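# Place bottles on ledges matching their cap colours

## Task

Put every bottle upright on the wall ledge whose label strip has the same colour as that bottle's cap, so the bottle's entire base rests on that ledge.

## Robot and tools

Robot: two seven-joint arms, left_arm and right_arm, each ending in a two-finger gripper. Both face +x. left_arm sits on the +y side; these names do not tell you which side of an image an arm is on.

Scene frame: the origin is on the plane z = 0, under the point midway between the arm bases, 0.70 m below them. +z is up and +x is ahead. Positions are in metres. Orientations are quaternions written w first (qw, qx, qy, qz). On a gripper, the fingers point along its own +z axis and close along its y axis. end_effector_position is the spot between the finger pads when closed, just under 1 cm behind the tips. Closing pushes the tips roughly 17 mm further along +z, mostly while the pads are still more than 70 mm apart. Reported poses can be wrong by a few centimetres, worst at long reach.

Row layout, shared by both motion tools: 16 plain numbers. First left_arm x, y, z, qw, qx, qy, qz, opening, then the same eight for right_arm. Include both arms even if only one moves. x, y, z and the quaternion are absolute targets in the scene frame, not offsets. The opening runs from -1 (closed) to +1 (fully open, 0.145 m). Going from fully open to closed takes at least about 0.5 s.

execute_actions(actions, cameras): actions is a list of actions. Each action is a table of up to 15 rows, one row per 1/30 s control step. If a table is short, its last row is held until the action's 15 steps are done. A target more than 0.6 m from that gripper's current position, along any of the gripper's own axes, gets the action refused for both arms. If the first action fails that check against the latest reported state, or any action is malformed, the whole call is rejected. An empty list just returns state and images. cameras picks the images: cam_high, cam_low, [] for none, or omit it for all. An unknown name invalidates the call.

move(target, speed, blend, opening_speed, blocking, cameras): target is one 16-number row or a list of up to 15 rows, with no distance limit. Each gripper travels a straight path from its current Hand target. speed is in m/s, 0.002 to 1.1, default 0.25; turning is capped at twice that in rad/s. Give one number, or one per target. blend (m) rounds the corners at intermediate targets. opening_speed is at least 0.2 per second on the -1..1 scale and makes the fingers change gradually. Paths end together and are cut off at 10 s. The paths do not avoid obstacles or the other arm. Grippers lag behind the path and can overshoot their speed, especially when an arm is almost straight. A faster contact hits harder, and aiming further past a contact pushes harder. Opening changes in later list targets are applied on arrival, once everything is at rest. blocking=false returns after about 0.5 s while the move continues; a new move then takes over from the running one. The result adds a 'move:' line with the ending (done, off_target, moving, held, fault) and any limits (paced = the pose was clipped, held = steps were withheld). 'done' means the arm is at rest within 3 mm and 2 degrees of its target. Neither done nor off_target tells you whether the arm is touching something.

wait(seconds 0-10, cameras): lets time pass with the last commands held; a running move keeps going. stop(cameras): brakes the running move, which needs room to slow down. zoom_image(camera 'cam_high' or 'cam_low', region [x0,y0,x1,y1] pixels, at most 504x504): a closer view of that camera's latest image, which must be from the most recent images. read_manual: licence texts only. finished_scene(scene 1 or 2): ends the scene for good, so call it only when every bottle stays standing on its matching ledge without the robot. Scene 1 is practice and may be skipped.

Controller behaviour: at each step, the commanded orientation is clipped to within 32 degrees of the measured one. One action may not reach its target, and each result's Hand target line shows where the arm is actually being sent. To hold an orientation, repeat the same quaternion in every row rather than copying a drifted reading. To keep an arm still, resend the pose from the last result from before it began to stay, with its intended opening; any 0 you send as an opening is a real command. Large wrist turns can swing the elbow.

Gripping: grip_measured is the measured opening on the -1..1 scale. To hold a bottle, keep commanding an opening clearly below grip_measured; the lower the command, the harder the squeeze, up to about 10 N per pad for objects up to about 11 cm wide. Closing fast squeezes harder.

Result lines: joint positions (the last one per arm is the finger opening in metres), joint velocities (reported as 'within noise' when idle), and joint torques (offset and noisy; numbers 3 and 4 wrap at ±28 N m). Calls that ran actions also list step positions. Other lines include Tool commands, Time used, MOTOR HOT and OVER-TEMPERATURE FAULT. Holding loads, keeping an arm stretched out, or pushing toward poses it cannot reach heats motors. At 100 °C the arm stops for 30-60 s or more.

Cameras: cam_high and cam_low are fixed, each 896x504 pixels, with the given calibrations, which may be off by a few degrees or millimetres.

Avoid: dropping bottles, releasing them while they move, slamming, pushing hard, knocking anything out of the work area (that ends the scene), arm-to-arm contact or squeezing the other gripper's fingers (this can end the scene as a failure), and any arm stop. Grippers can collide with each other without the clearance check stopping them. A loose object may occasionally be nudged by an outside push.

Each tool is called after ">>>" as name(argument=value, ...) on one line, values as JSON.

## Session

>>> execute_actions(actions=[])

Scene clock: 0.00 s.
left_arm: end_effector_position=(+0.3554, +0.1334, +0.3763) grip_measured=+1.00 end_effector_quat_wxyz=(-0.040, -0.585, +0.680, -0.440) | right_arm: end_effector_position=(+0.4020, -0.0846, +0.4120) grip_measured=+1.00 end_effector_quat_wxyz=(+0.172, +0.783, +0.024, +0.598)
Joint positions: left_arm=[0.476 0.652 -0.724 1.144 -0.177 -0.294 0.656 0.145] | right_arm=[0.249 -0.096 -0.415 1.14 -0.092 0.203 -0.635 0.145]
Joint velocities: within noise
Joint torques (N m): no reading
Motor temperatures (°C): left_arm=[23 20 24 22 21 24 21] | right_arm=[21 23 24 21 21 21 22]
Hand target: left_arm +0.3554, +0.1334, +0.3763; -0.040, -0.585, +0.680, -0.440 | right_arm +0.4020, -0.0846, +0.4120; +0.172, +0.783, +0.024, +0.598
Tool commands: left_gripper/opening=+1.0 right_gripper/opening=+1.0

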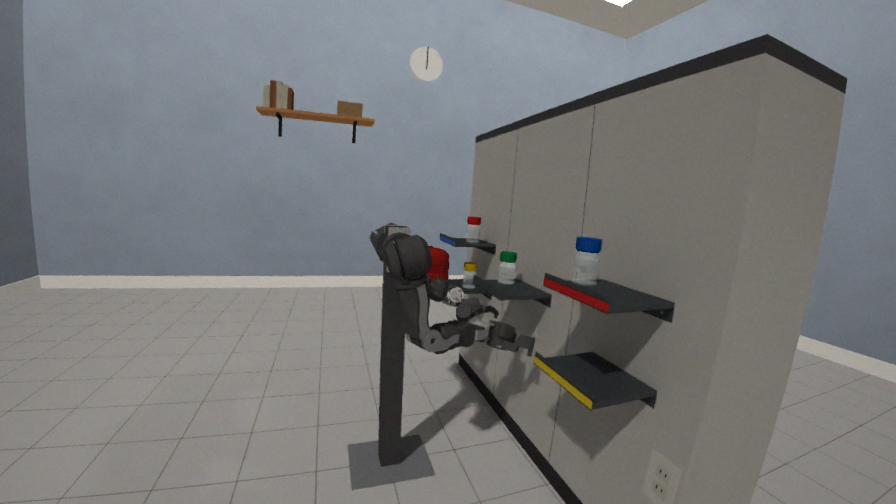

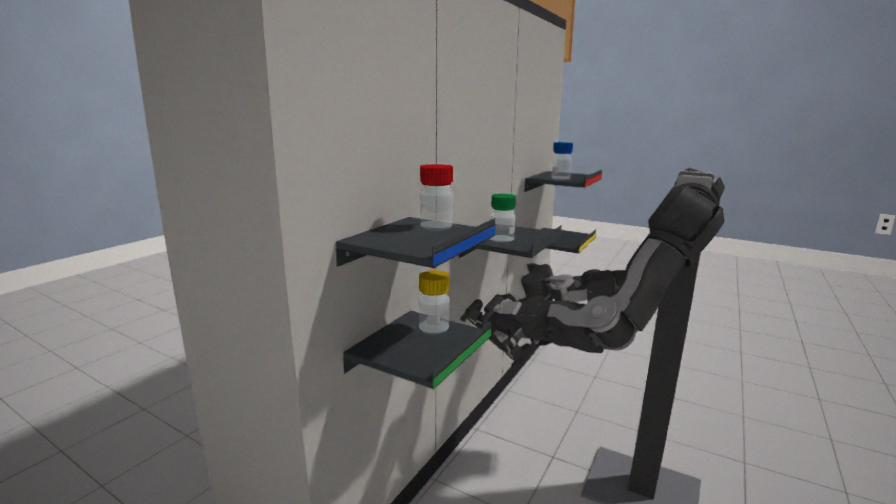

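>>> zoom_image(camera="cam_high", region=[410, 190, 690, 430])

>>> zoom_image(camera="cam_low", region=[320, 120, 620, 400])

Scaled by 1.800 from the camera's 896x504 image, which has a finer 1280x720 frame.

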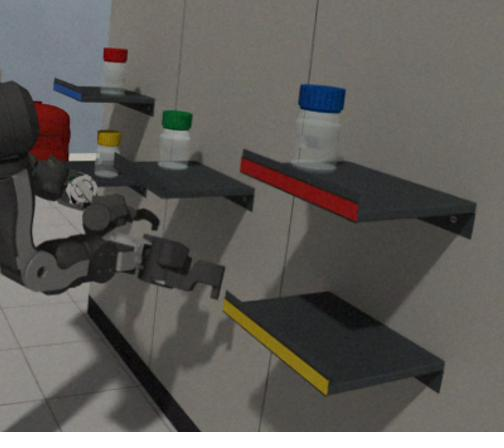

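Scaled by 1.680 from the camera's 896x504 image, which has a finer 1280x720 frame.

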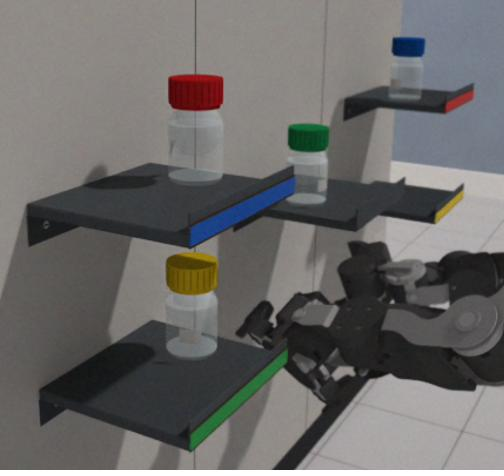

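>>> move(target=[[0.22,0.25,0.42,0,0.7071,0,0.7071,1,0.22,-0.2,0.45,0,0.7071,0,0.7071,1],[0.22,0.32,0.72,0,0.7071,0,0.7071,1,0.22,-0.35,0.72,0,0.7071,0,0.7071,1]])

Scene clock: 149.37 s.
left_arm: end_effector_position=(+0.2202, +0.3189, +0.7203) grip_measured=+1.00 end_effector_quat_wxyz=(+0.002, +0.706, -0.002, +0.708) | right_arm: end_effector_position=(+0.2195, -0.3511, +0.7213) grip_measured=+1.00 end_effector_quat_wxyz=(+0.002, +0.705, -0.002, +0.709)
Joint positions: left_arm=[-1.151 0.793 1.559 2.304 1.542 0.408 0.055 0.145] | right_arm=[-1.17 0.81 1.571 2.159 1.498 0.389 0.181 0.145]
Joint velocities: within noise
Joint torques (N m): left_arm=[-0.83 2.39 2.56 0.32 0.22 -0.53 -0.06] | right_arm=[-0.22 3.13 2.63 0.54 0.17 -0.32 0.2]
Motor temperatures (°C): left_arm=[27 21 25 23 22 24 21] | right_arm=[23 23 23 23 21 21 21]
Hand target: left_arm +0.2200, +0.3201, +0.7200; +0.000, +0.707, +0.000, +0.707 | right_arm +0.2200, -0.3499, +0.7200; +0.000, +0.707, +0.000, +0.707
Off the commanded pose: left_arm 0.001 m, 0 deg | right_arm 0.002 m, 0 deg.
joint read past its limit (right arm) — joint 3 (upper arm roll), upper limit.
joint sent to its limit (right arm) — joint 3 (upper arm roll), upper limit. The joint targets still meet the commanded pose.
move: done

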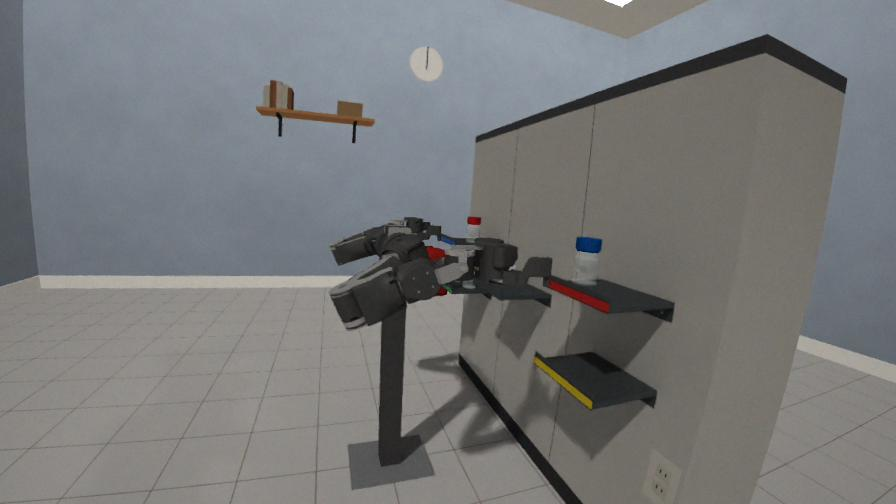

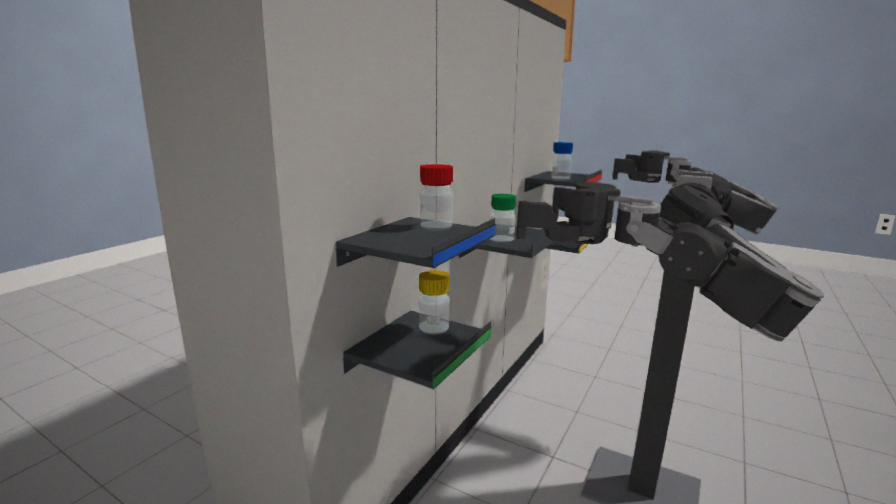

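>>> zoom_image(camera="cam_high", region=[400, 190, 680, 350])

>>> zoom_image(camera="cam_low", region=[400, 120, 680, 280])

Scaled by 1.800 from the camera's 896x504 image, which has a finer 1280x720 frame.

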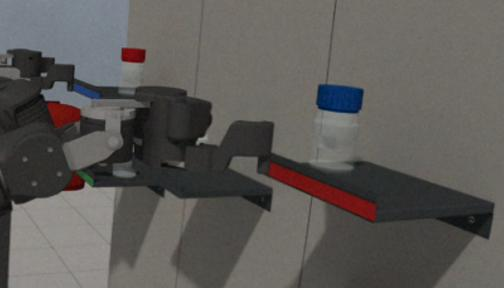

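Scaled by 1.800 from the camera's 896x504 image, which has a finer 1280x720 frame.

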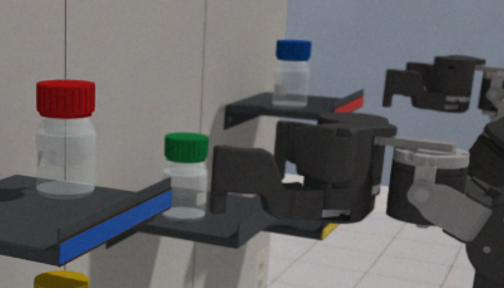

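>>> move(target=[0.27,0.32,0.735,0,0.7071,0,0.7071,1,0.29,-0.34,0.74,0,0.7071,0,0.7071,1])

>>> zoom_image(camera="cam_high", region=[430, 190, 680, 350])

>>> zoom_image(camera="cam_low", region=[400, 120, 650, 280])

Scene clock: 197.00 s.
left_arm: end_effector_position=(+0.2699, +0.3188, +0.7365) grip_measured=+1.00 end_effector_quat_wxyz=(+0.001, +0.705, -0.003, +0.709) | right_arm: end_effector_position=(+0.2899, -0.3390, +0.7424) grip_measured=+1.00 end_effector_quat_wxyz=(+0.000, +0.704, +0.003, +0.710)
Joint positions: left_arm=[-1.081 1.093 1.482 2.182 1.584 0.407 -0.14 0.145] | right_arm=[-1.069 1.19 1.457 2.033 1.558 0.391 -0.083 0.145]
Joint velocities: within noise
Joint torques (N m): left_arm=[1.7 2.91 1.81 0.05 0.13 -0.53 -0.06] | right_arm=[1.75 3.13 2.52 0.34 0.12 -0.32 -0.15]
Motor temperatures (°C): left_arm=[24 21 26 22 21 24 21] | right_arm=[21 23 24 21 21 20 21]
Hand target: left_arm +0.2700, +0.3199, +0.7350; +0.000, +0.707, +0.000, +0.707 | right_arm +0.2900, -0.3400, +0.7401; +0.000, +0.707, +0.000, +0.707
Off the commanded pose: left_arm 0.002 m, 1 deg | right_arm 0.003 m, 1 deg.
joint sent to its limit (left arm) — joint 5 (forearm roll), upper limit. The joint targets still meet the commanded pose.
joint sent to its limit (right arm) — joint 5 (forearm roll), upper limit. The joint targets still meet the commanded pose.
move: done

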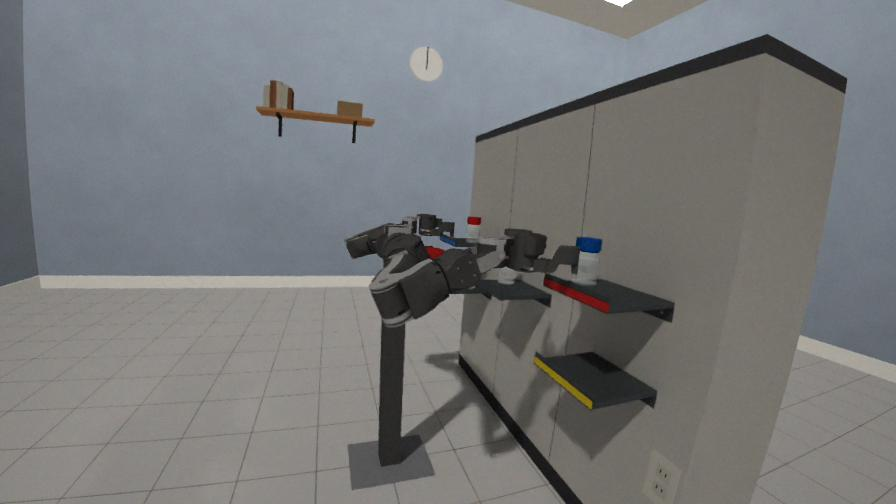

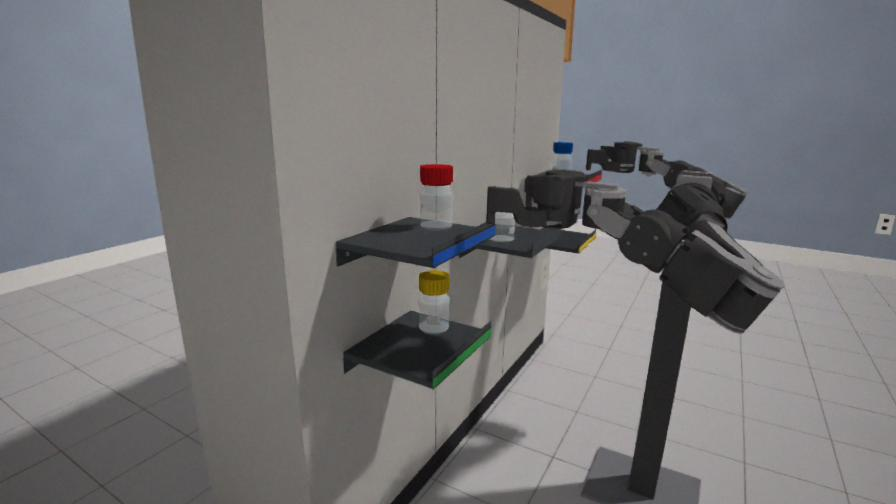

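Scaled by 2.016 from the camera's 896x504 image, which has a finer 1280x720 frame.

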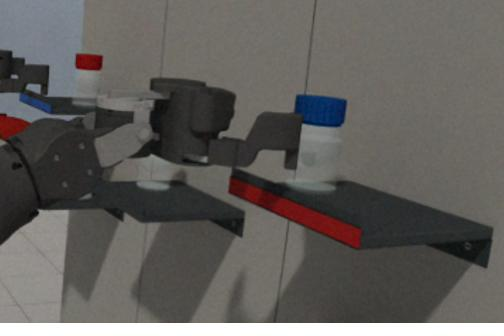

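Scaled by 2.016 from the camera's 896x504 image, which has a finer 1280x720 frame.

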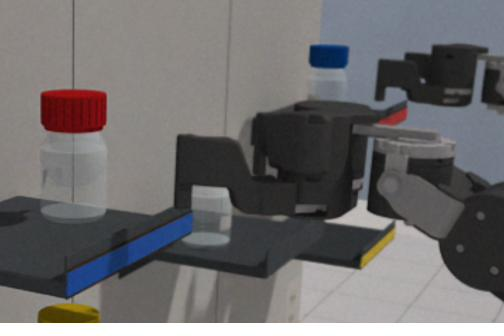

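>>> move(target=[[0.27,0.32,0.735,0,0.7071,0,0.7071,1,0.3,-0.347,0.74,0,0.7071,0,0.7071,0.4],[0.27,0.32,0.735,0,0.7071,0,0.7071,1,0.368,-0.347,0.735,0,0.7071,0,0.7071,0.4]], speed=0.15)

>>> zoom_image(camera="cam_high", region=[430, 190, 680, 350])

>>> zoom_image(camera="cam_low", region=[500, 120, 650, 220])

Scene clock: 232.63 s.
left_arm: end_effector_position=(+0.2699, +0.3189, +0.7365) grip_measured=+1.00 end_effector_quat_wxyz=(+0.000, +0.705, -0.003, +0.709) | right_arm: end_effector_position=(+0.3679, -0.3460, +0.7372) grip_measured=+0.40 end_effector_quat_wxyz=(+0.003, +0.703, +0.009, +0.711)
Joint positions: left_arm=[-1.081 1.093 1.482 2.182 1.584 0.407 -0.141 0.145] | right_arm=[-0.762 1.536 0.968 1.72 1.559 0.199 -0.111 0.105]
Joint velocities: within noise
Joint torques (N m): left_arm=[1.67 2.91 1.81 0.09 0.13 -0.53 -0.06] | right_arm=[3.2 5 3.58 0.44 0.12 -0.42 -0.17]
Motor temperatures (°C): left_arm=[24 21 25 21 21 24 21] | right_arm=[21 23 24 20 20 20 21]
Hand target: left_arm +0.2700, +0.3199, +0.7350; +0.000, +0.707, +0.000, +0.707 | right_arm +0.3679, -0.3470, +0.7350; +0.004, +0.705, +0.006, +0.709
Off the commanded pose: left_arm 0.002 m, 0 deg | right_arm 0.002 m, 1 deg.
joint sent to its limit (left arm) — joint 5 (forearm roll), upper limit. The joint targets still meet the commanded pose.
joint sent to its limit (right arm) — joint 5 (forearm roll), upper limit. The joint targets still meet the commanded pose.
move: done

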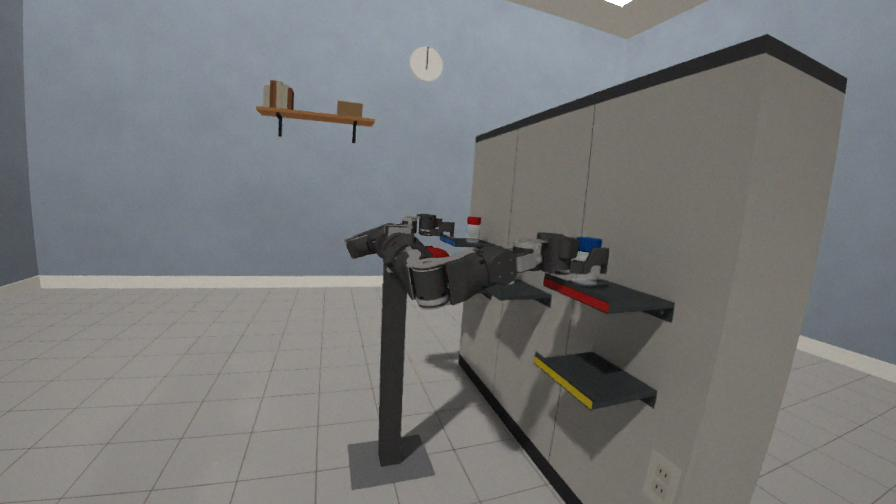

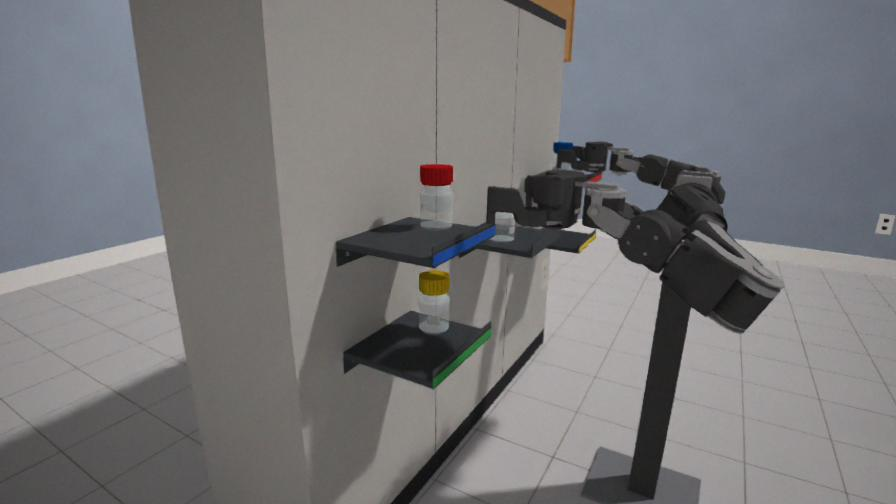

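Scaled by 2.016 from the camera's 896x504 image, which has a finer 1280x720 frame.

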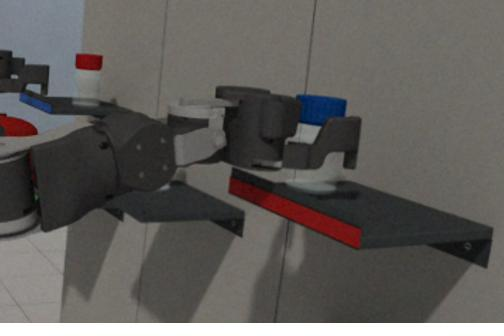

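Scaled by 3.360 from the camera's 896x504 image, which has a finer 1280x720 frame.

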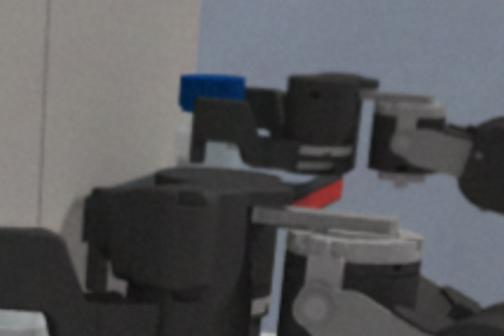

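>>> move(target=[0.27,0.32,0.735,0,0.7071,0,0.7071,1,0.37,-0.347,0.735,0,0.7071,0,0.7071,-0.6], opening_speed=1.2)

>>> zoom_image(camera="cam_high", region=[430, 190, 680, 350])

>>> zoom_image(camera="cam_low", region=[500, 120, 650, 220])

Scene clock: 242.83 s.
left_arm: end_effector_position=(+0.2699, +0.3189, +0.7365) grip_measured=+1.00 end_effector_quat_wxyz=(+0.000, +0.705, -0.003, +0.709) | right_arm: end_effector_position=(+0.3699, -0.3454, +0.7374) grip_measured=-0.24 end_effector_quat_wxyz=(-0.001, +0.705, +0.004, +0.710)
Joint positions: left_arm=[-1.081 1.093 1.482 2.182 1.584 0.407 -0.141 0.145] | right_arm=[-0.283 1.532 0.504 1.713 1.559 0.218 -0.118 0.058]
Joint velocities: within noise
Joint torques (N m): left_arm=[1.7 2.91 1.81 0.08 0.13 -0.53 -0.06] | right_arm=[3.76 6.58 3.11 0.28 0.1 -0.41 -0.2]
Motor temperatures (°C): left_arm=[24 21 25 21 21 24 21] | right_arm=[22 24 24 20 20 20 21]
Hand target: left_arm +0.2700, +0.3199, +0.7350; +0.000, +0.707, +0.000, +0.707 | right_arm +0.3699, -0.3470, +0.7349; +0.000, +0.707, +0.001, +0.707
Off the commanded pose: left_arm 0.002 m, 0 deg | right_arm 0.003 m, 1 deg.
joint sent to its limit (left arm) — joint 5 (forearm roll), upper limit. The joint targets still meet the commanded pose.
joint sent to its limit (right arm) — joint 5 (forearm roll), upper limit. The joint targets still meet the commanded pose.
move: done

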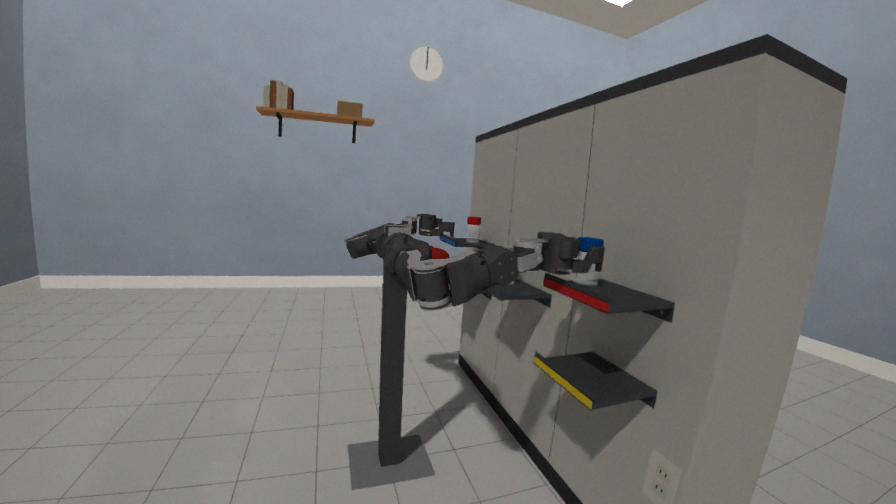

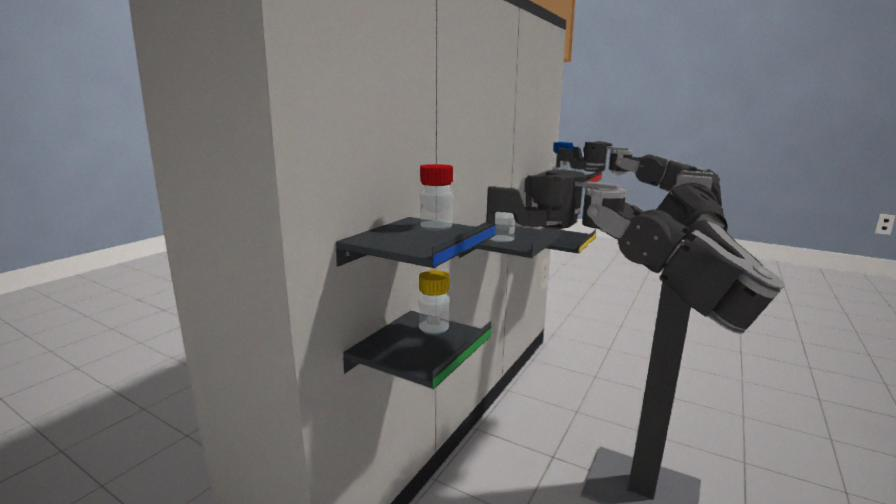

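Scaled by 2.016 from the camera's 896x504 image, which has a finer 1280x720 frame.

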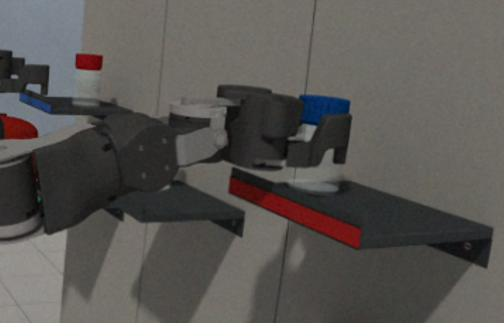

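Scaled by 3.360 from the camera's 896x504 image, which has a finer 1280x720 frame.

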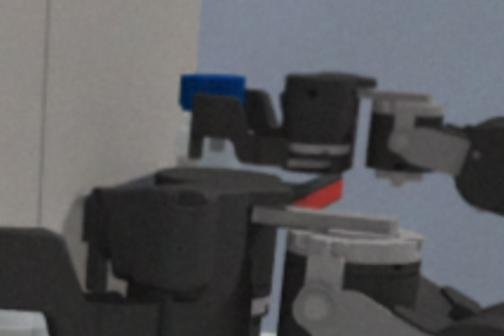

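>>> move(target=[[0.27,0.32,0.735,0,0.7071,0,0.7071,1,0.37,-0.347,0.765,0,0.7071,0,0.7071,-0.6],[0.27,0.32,0.735,0,0.7071,0,0.7071,1,0.25,-0.3,0.765,0,0.7071,0,0.7071,-0.6],[0.27,0.32,0.735,0,0.7071,0,0.7071,1,0.25,-0.08,0.69,0,0.7071,0,0.7071,-0.6],[0.27,0.32,0.735,0,0.7071,0,0.7071,1,0.38,-0.08,0.68,0,0.7071,0,0.7071,-0.6],[0.27,0.32,0.735,0,0.7071,0,0.7071,1,0.38,-0.08,0.66,0,0.7071,0,0.7071,-0.6]], speed=0.2)

>>> zoom_image(camera="cam_high", region=[430, 190, 680, 350])

>>> zoom_image(camera="cam_low", region=[450, 150, 650, 280])

Scene clock: 277.93 s.
left_arm: end_effector_position=(+0.2699, +0.3189, +0.7365) grip_measured=+1.00 end_effector_quat_wxyz=(+0.000, +0.705, -0.003, +0.709) | right_arm: end_effector_position=(+0.3803, -0.0807, +0.6579) grip_measured=-0.24 end_effector_quat_wxyz=(+0.002, +0.711, +0.000, +0.703)
Joint positions: left_arm=[-1.081 1.093 1.482 2.182 1.584 0.407 -0.141 0.145] | right_arm=[0.712 0.411 -0.767 2.02 0.928 0.574 -1.093 0.058]
Joint velocities: within noise
Joint torques (N m): left_arm=[1.67 2.91 1.81 0.09 0.13 -0.53 -0.06] | right_arm=[5.68 0.2 2.35 2.73 -0.58 -0.42 0.17]
Motor temperatures (°C): left_arm=[23 21 25 21 21 24 21] | right_arm=[22 24 24 20 20 20 21]
Hand target: left_arm +0.2700, +0.3199, +0.7350; +0.000, +0.707, +0.000, +0.707 | right_arm +0.3800, -0.0800, +0.6600; +0.000, +0.707, +0.000, +0.707
Off the commanded pose: left_arm 0.002 m, 0 deg | right_arm 0.002 m, 1 deg.
joint sent to its limit (left arm) — joint 5 (forearm roll), upper limit. The joint targets still meet the commanded pose.
move: done; limits=paced

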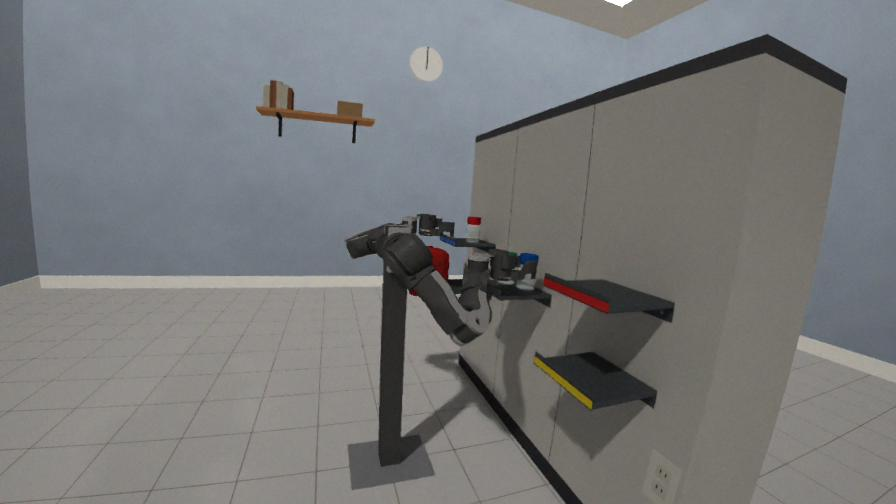

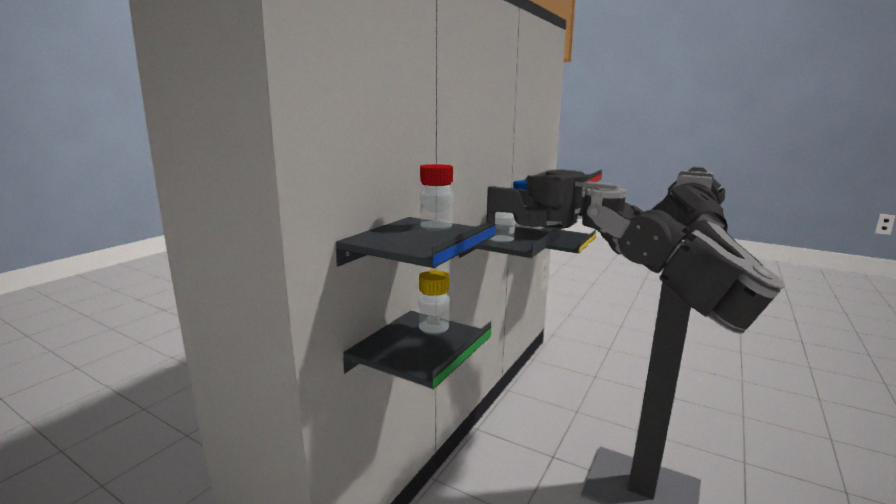

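Scaled by 2.016 from the camera's 896x504 image, which has a finer 1280x720 frame.

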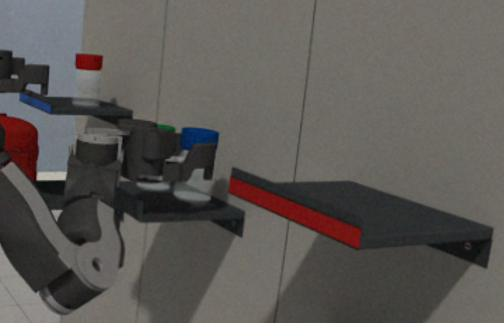

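Scaled by 2.520 from the camera's 896x504 image, which has a finer 1280x720 frame.

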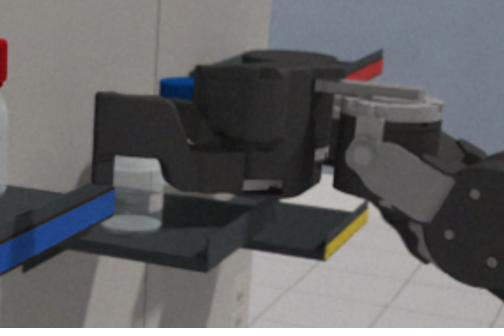

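>>> move(target=[0.27,0.32,0.735,0,0.7071,0,0.7071,1,0.38,-0.08,0.645,0,0.7071,0,0.7071,-0.6], speed=0.05)

>>> zoom_image(camera="cam_high", region=[480, 230, 580, 310])

>>> move(target=[0.27,0.32,0.735,0,0.7071,0,0.7071,1,0.38,-0.08,0.635,0,0.7071,0,0.7071,-0.6], speed=0.03)

>>> zoom_image(camera="cam_high", region=[480, 230, 580, 310])

Scene clock: 290.13 s.
left_arm: end_effector_position=(+0.2699, +0.3189, +0.7365) grip_measured=+1.00 end_effector_quat_wxyz=(+0.000, +0.705, -0.003, +0.709) | right_arm: end_effector_position=(+0.3800, -0.0807, +0.6437) grip_measured=-0.24 end_effector_quat_wxyz=(+0.001, +0.711, -0.001, +0.704)
Joint positions: left_arm=[-1.081 1.093 1.482 2.182 1.584 0.407 -0.141 0.145] | right_arm=[0.679 0.435 -0.8 2.007 0.896 0.507 -1.075 0.058]
Joint velocities: within noise
Joint torques (N m): left_arm=[1.7 2.91 1.81 0.08 0.13 -0.53 -0.06] | right_arm=[5.55 0.22 1.91 2.43 -0.68 -0.45 0.16]
Motor temperatures (°C): left_arm=[23 21 25 21 21 24 21] | right_arm=[23 24 24 20 21 20 21]
Hand target: left_arm +0.2700, +0.3199, +0.7350; +0.000, +0.707, +0.000, +0.707 | right_arm +0.3800, -0.0800, +0.6450; +0.000, +0.707, +0.000, +0.707
Off the commanded pose: left_arm 0.002 m, 0 deg | right_arm 0.001 m, 1 deg.
joint sent to its limit (left arm) — joint 5 (forearm roll), upper limit. The joint targets still meet the commanded pose.
move: done

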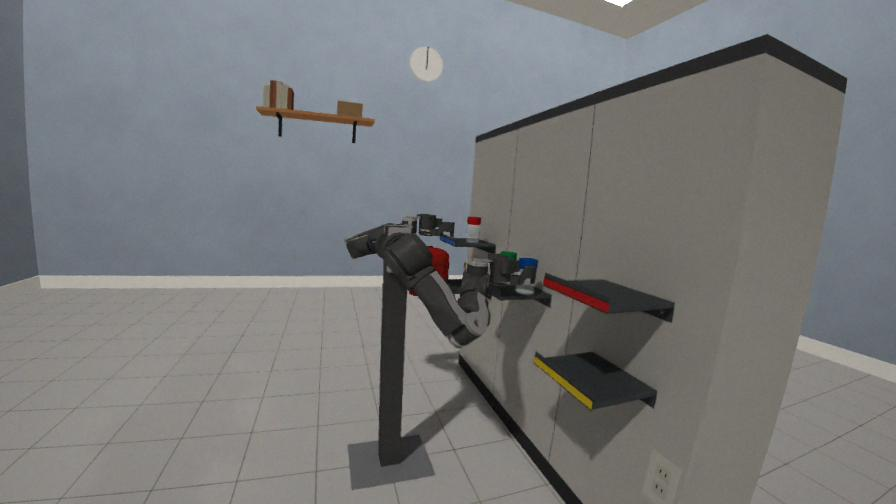

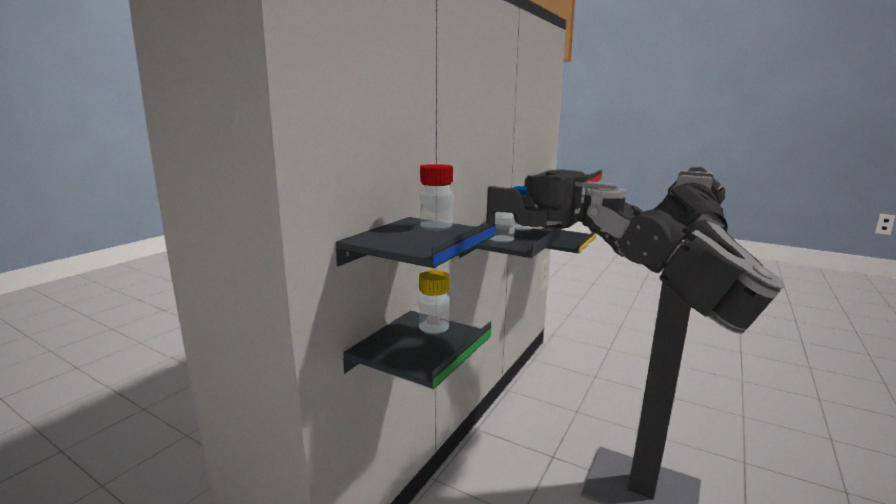

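Scaled by 5.040 from the camera's 896x504 image, which has a finer 1280x720 frame.

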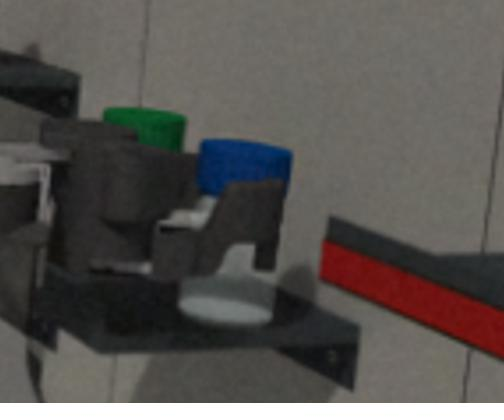

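Scene clock: 291.00 s.
left_arm: end_effector_position=(+0.2699, +0.3189, +0.7365) grip_measured=+1.00 end_effector_quat_wxyz=(+0.000, +0.705, -0.003, +0.709) | right_arm: end_effector_position=(+0.3791, -0.0811, +0.6422) grip_measured=-0.24 end_effector_quat_wxyz=(+0.001, +0.698, -0.003, +0.716)
Joint positions: left_arm=[-1.081 1.093 1.482 2.182 1.584 0.407 -0.141 0.145] | right_arm=[0.655 0.439 -0.81 2.001 0.836 0.461 -1.052 0.058]
Joint velocities: within noise
Joint torques (N m): left_arm=[1.7 2.91 1.81 0.08 0.13 -0.53 -0.06] | right_arm=[3.81 0.3 2.24 1.28 0.06 -0.04 0.13]
Motor temperatures (°C): left_arm=[23 21 25 21 21 24 21] | right_arm=[23 24 24 20 21 20 21]
Hand target: left_arm +0.2700, +0.3199, +0.7350; +0.000, +0.707, +0.000, +0.707 | right_arm +0.3798, -0.0800, +0.6350; +0.000, +0.707, +0.000, +0.707
Off the commanded pose: left_arm 0.002 m, 0 deg | right_arm 0.007 m, 2 deg.
joint sent to its limit (left arm) — joint 5 (forearm roll), upper limit. The joint targets still meet the commanded pose.
move: off_target (right_arm)

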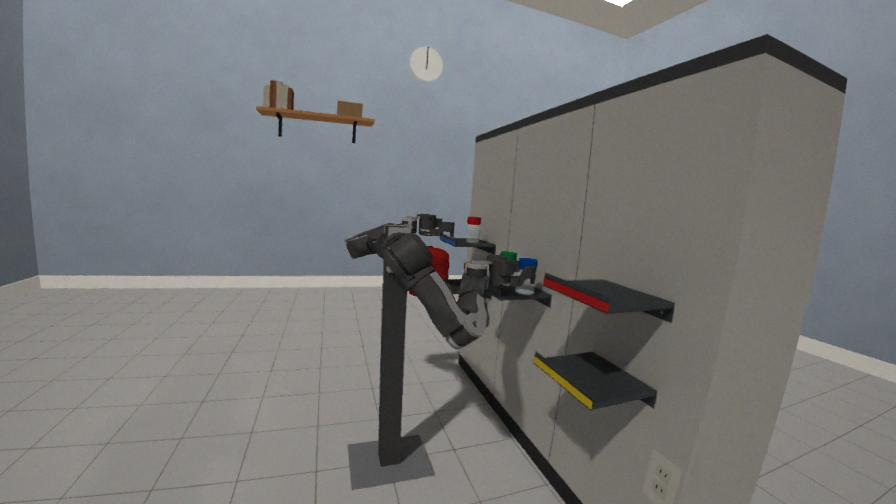

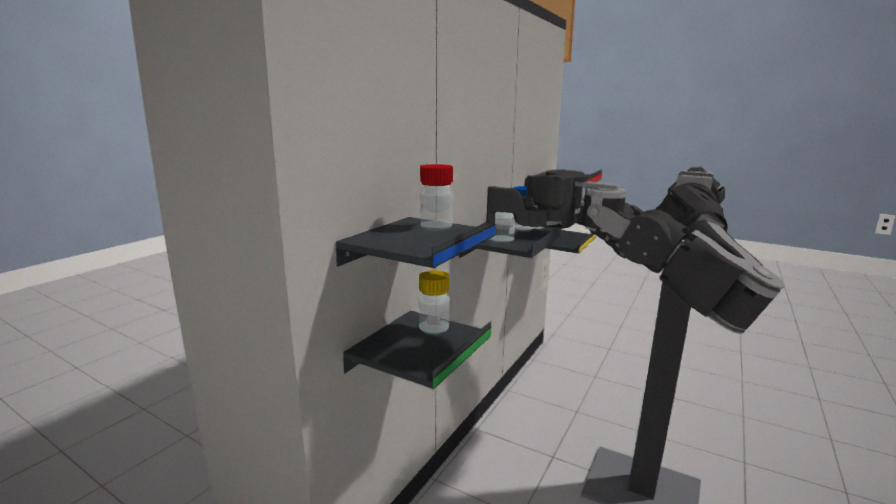

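Scaled by 5.040 from the camera's 896x504 image, which has a finer 1280x720 frame.

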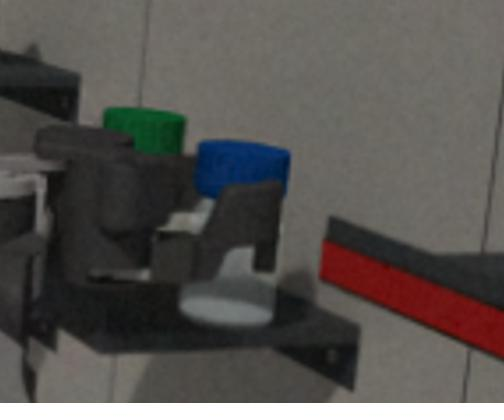

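>>> move(target=[[0.27,0.32,0.735,0,0.7071,0,0.7071,1,0.38,-0.08,0.644,0,0.7071,0,0.7071,-0.6],[0.27,0.32,0.735,0,0.7071,0,0.7071,1,0.38,-0.08,0.644,0,0.7071,0,0.7071,0.15]], speed=0.05, opening_speed=1.5)

>>> zoom_image(camera="cam_high", region=[480, 230, 580, 310])

Scene clock: 306.47 s.
left_arm: end_effector_position=(+0.2699, +0.3189, +0.7365) grip_measured=+1.00 end_effector_quat_wxyz=(+0.000, +0.705, -0.003, +0.709) | right_arm: end_effector_position=(+0.3800, -0.0792, +0.6425) grip_measured=+0.15 end_effector_quat_wxyz=(-0.001, +0.708, +0.002, +0.706)
Joint positions: left_arm=[-1.081 1.093 1.482 2.182 1.584 0.407 -0.141 0.145] | right_arm=[0.663 0.426 -0.793 2.003 0.866 0.505 -1.052 0.087]
Joint velocities: within noise
Joint torques (N m): left_arm=[1.67 2.91 1.81 0.08 0.13 -0.53 -0.06] | right_arm=[5.71 -0.07 3.33 2.96 -0.31 -0.12 -0.11]
Motor temperatures (°C): left_arm=[23 22 25 21 21 24 21] | right_arm=[23 23 24 20 20 20 21]
Hand target: left_arm +0.2700, +0.3199, +0.7350; +0.000, +0.707, +0.000, +0.707 | right_arm +0.3800, -0.0800, +0.6440; +0.000, +0.707, +0.000, +0.707
Off the commanded pose: left_arm 0.002 m, 0 deg | right_arm 0.002 m, 0 deg.
joint sent to its limit (left arm) — joint 5 (forearm roll), upper limit. The joint targets still meet the commanded pose.
move: done

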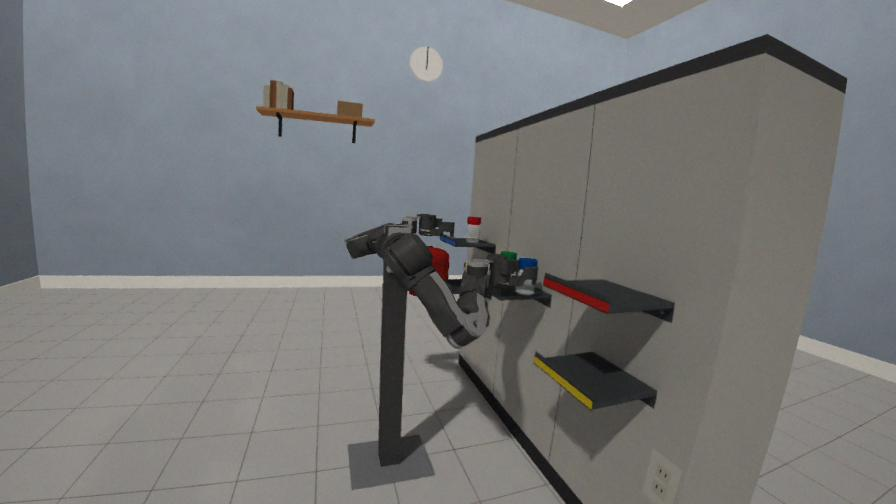

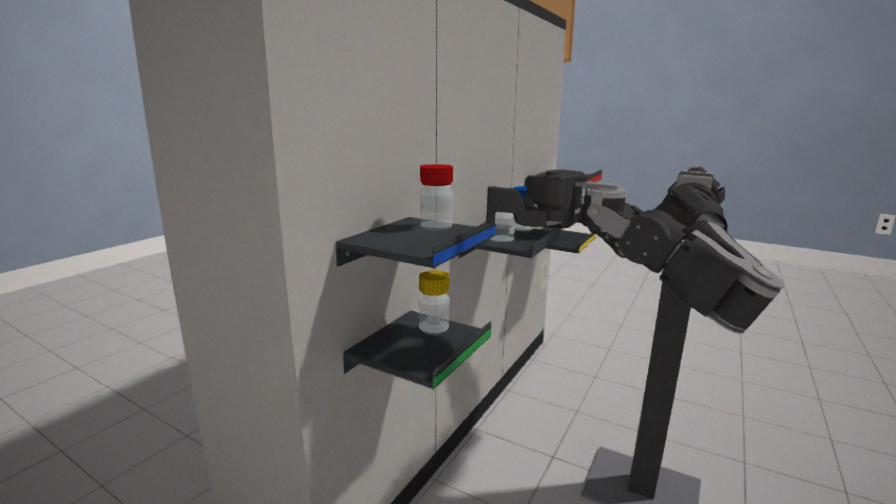

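Scaled by 5.040 from the camera's 896x504 image, which has a finer 1280x720 frame.

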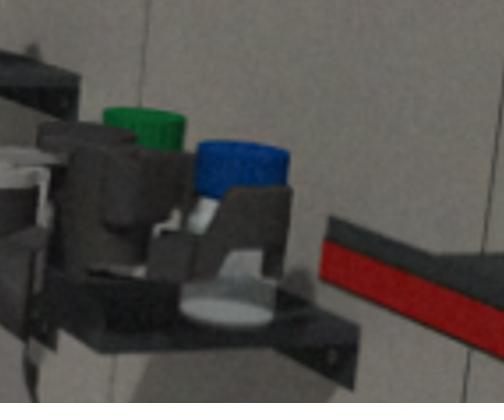

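>>> move(target=[[0.28,0.336,0.735,0,0.7071,0,0.7071,0.4,0.26,-0.08,0.65,0,0.7071,0,0.7071,0.15],[0.385,0.336,0.735,0,0.7071,0,0.7071,0.4,0.22,-0.28,0.60,0,0.7071,0,0.7071,0.15]], speed=0.2)

>>> zoom_image(camera="cam_high", region=[420, 200, 580, 310])

>>> zoom_image(camera="cam_low", region=[350, 150, 610, 380])

Scene clock: 322.73 s.
left_arm: end_effector_position=(+0.3855, +0.3348, +0.7351) grip_measured=+0.40 end_effector_quat_wxyz=(-0.003, +0.705, -0.007, +0.709) | right_arm: end_effector_position=(+0.2209, -0.2796, +0.6007) grip_measured=+0.15 end_effector_quat_wxyz=(+0.053, +0.724, -0.011, +0.688)
Joint positions: left_arm=[-1.405 1.628 1.573 1.688 1.584 0.162 -0.169 0.105] | right_arm=[0.586 1.997 -1.571 2.423 0.999 -0.785 -0.787 0.087]
Joint velocities: within noise
Joint torques (N m): left_arm=[5.24 0.88 3.89 0.09 0.11 -0.55 0.03] | right_arm=[0.91 4.79 1.18 1.26 -0.14 -0.31 0.14]
Motor temperatures (°C): left_arm=[23 22 25 21 21 25 21] | right_arm=[23 23 24 20 20 20 21]
Hand target: left_arm +0.3850, +0.3360, +0.7350; -0.004, +0.706, -0.005, +0.708 | right_arm +0.2206, -0.2797, +0.5999; +0.052, +0.725, -0.010, +0.687
Off the commanded pose: left_arm 0.001 m, 1 deg | right_arm 0.001 m, 7 deg.
joint read past its limit (right arm) — joint 6 (wrist pitch), lower limit.
joint sent to its limit (left arm) — joint 3 (upper arm roll), upper limit; joint 5 (forearm roll), upper limit. The joint targets still meet the commanded pose.
joint sent to its limit (right arm) — joint 2 (shoulder roll), upper limit; joint 3 (upper arm roll), lower limit; joint 6 (wrist pitch), lower limit. The joint targets are off in orientation, not in position.
move: off_target (right_arm)

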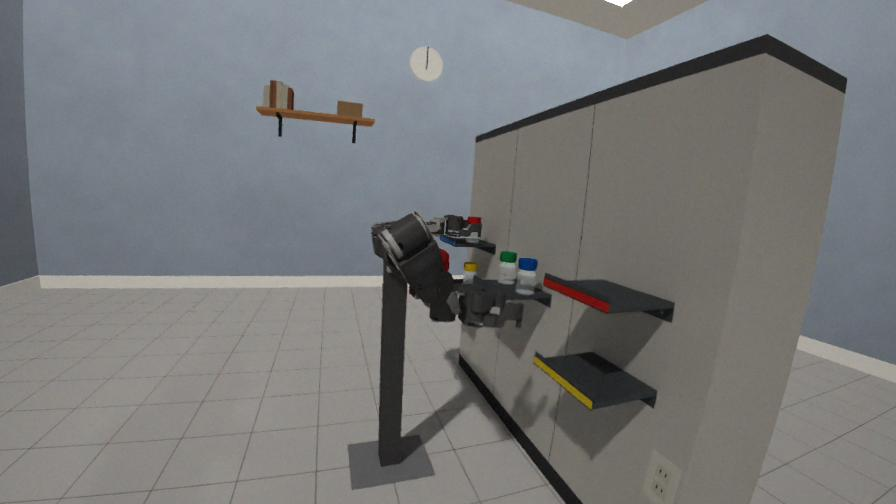

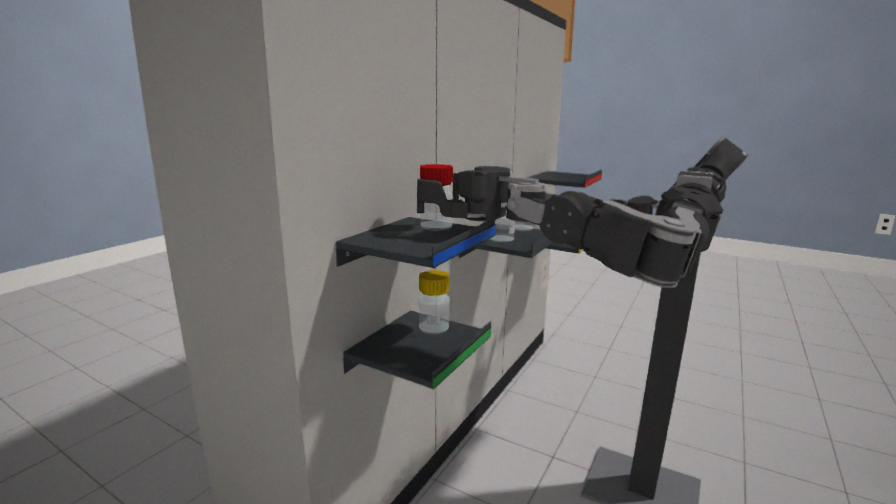

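Scaled by 3.150 from the camera's 896x504 image, which has a finer 1280x720 frame.

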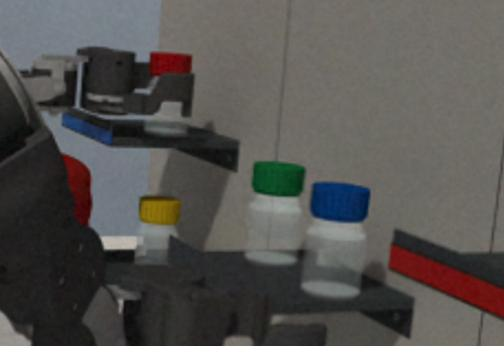

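Scaled by 1.938 from the camera's 896x504 image, which has a finer 1280x720 frame.

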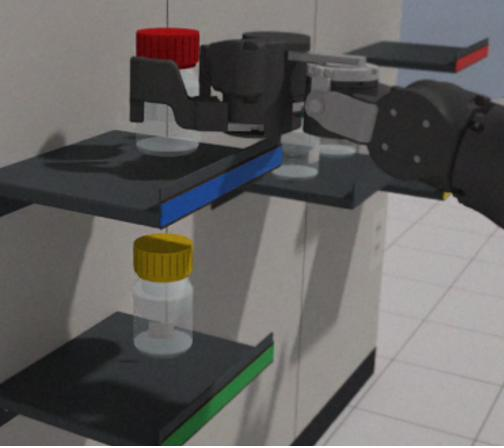

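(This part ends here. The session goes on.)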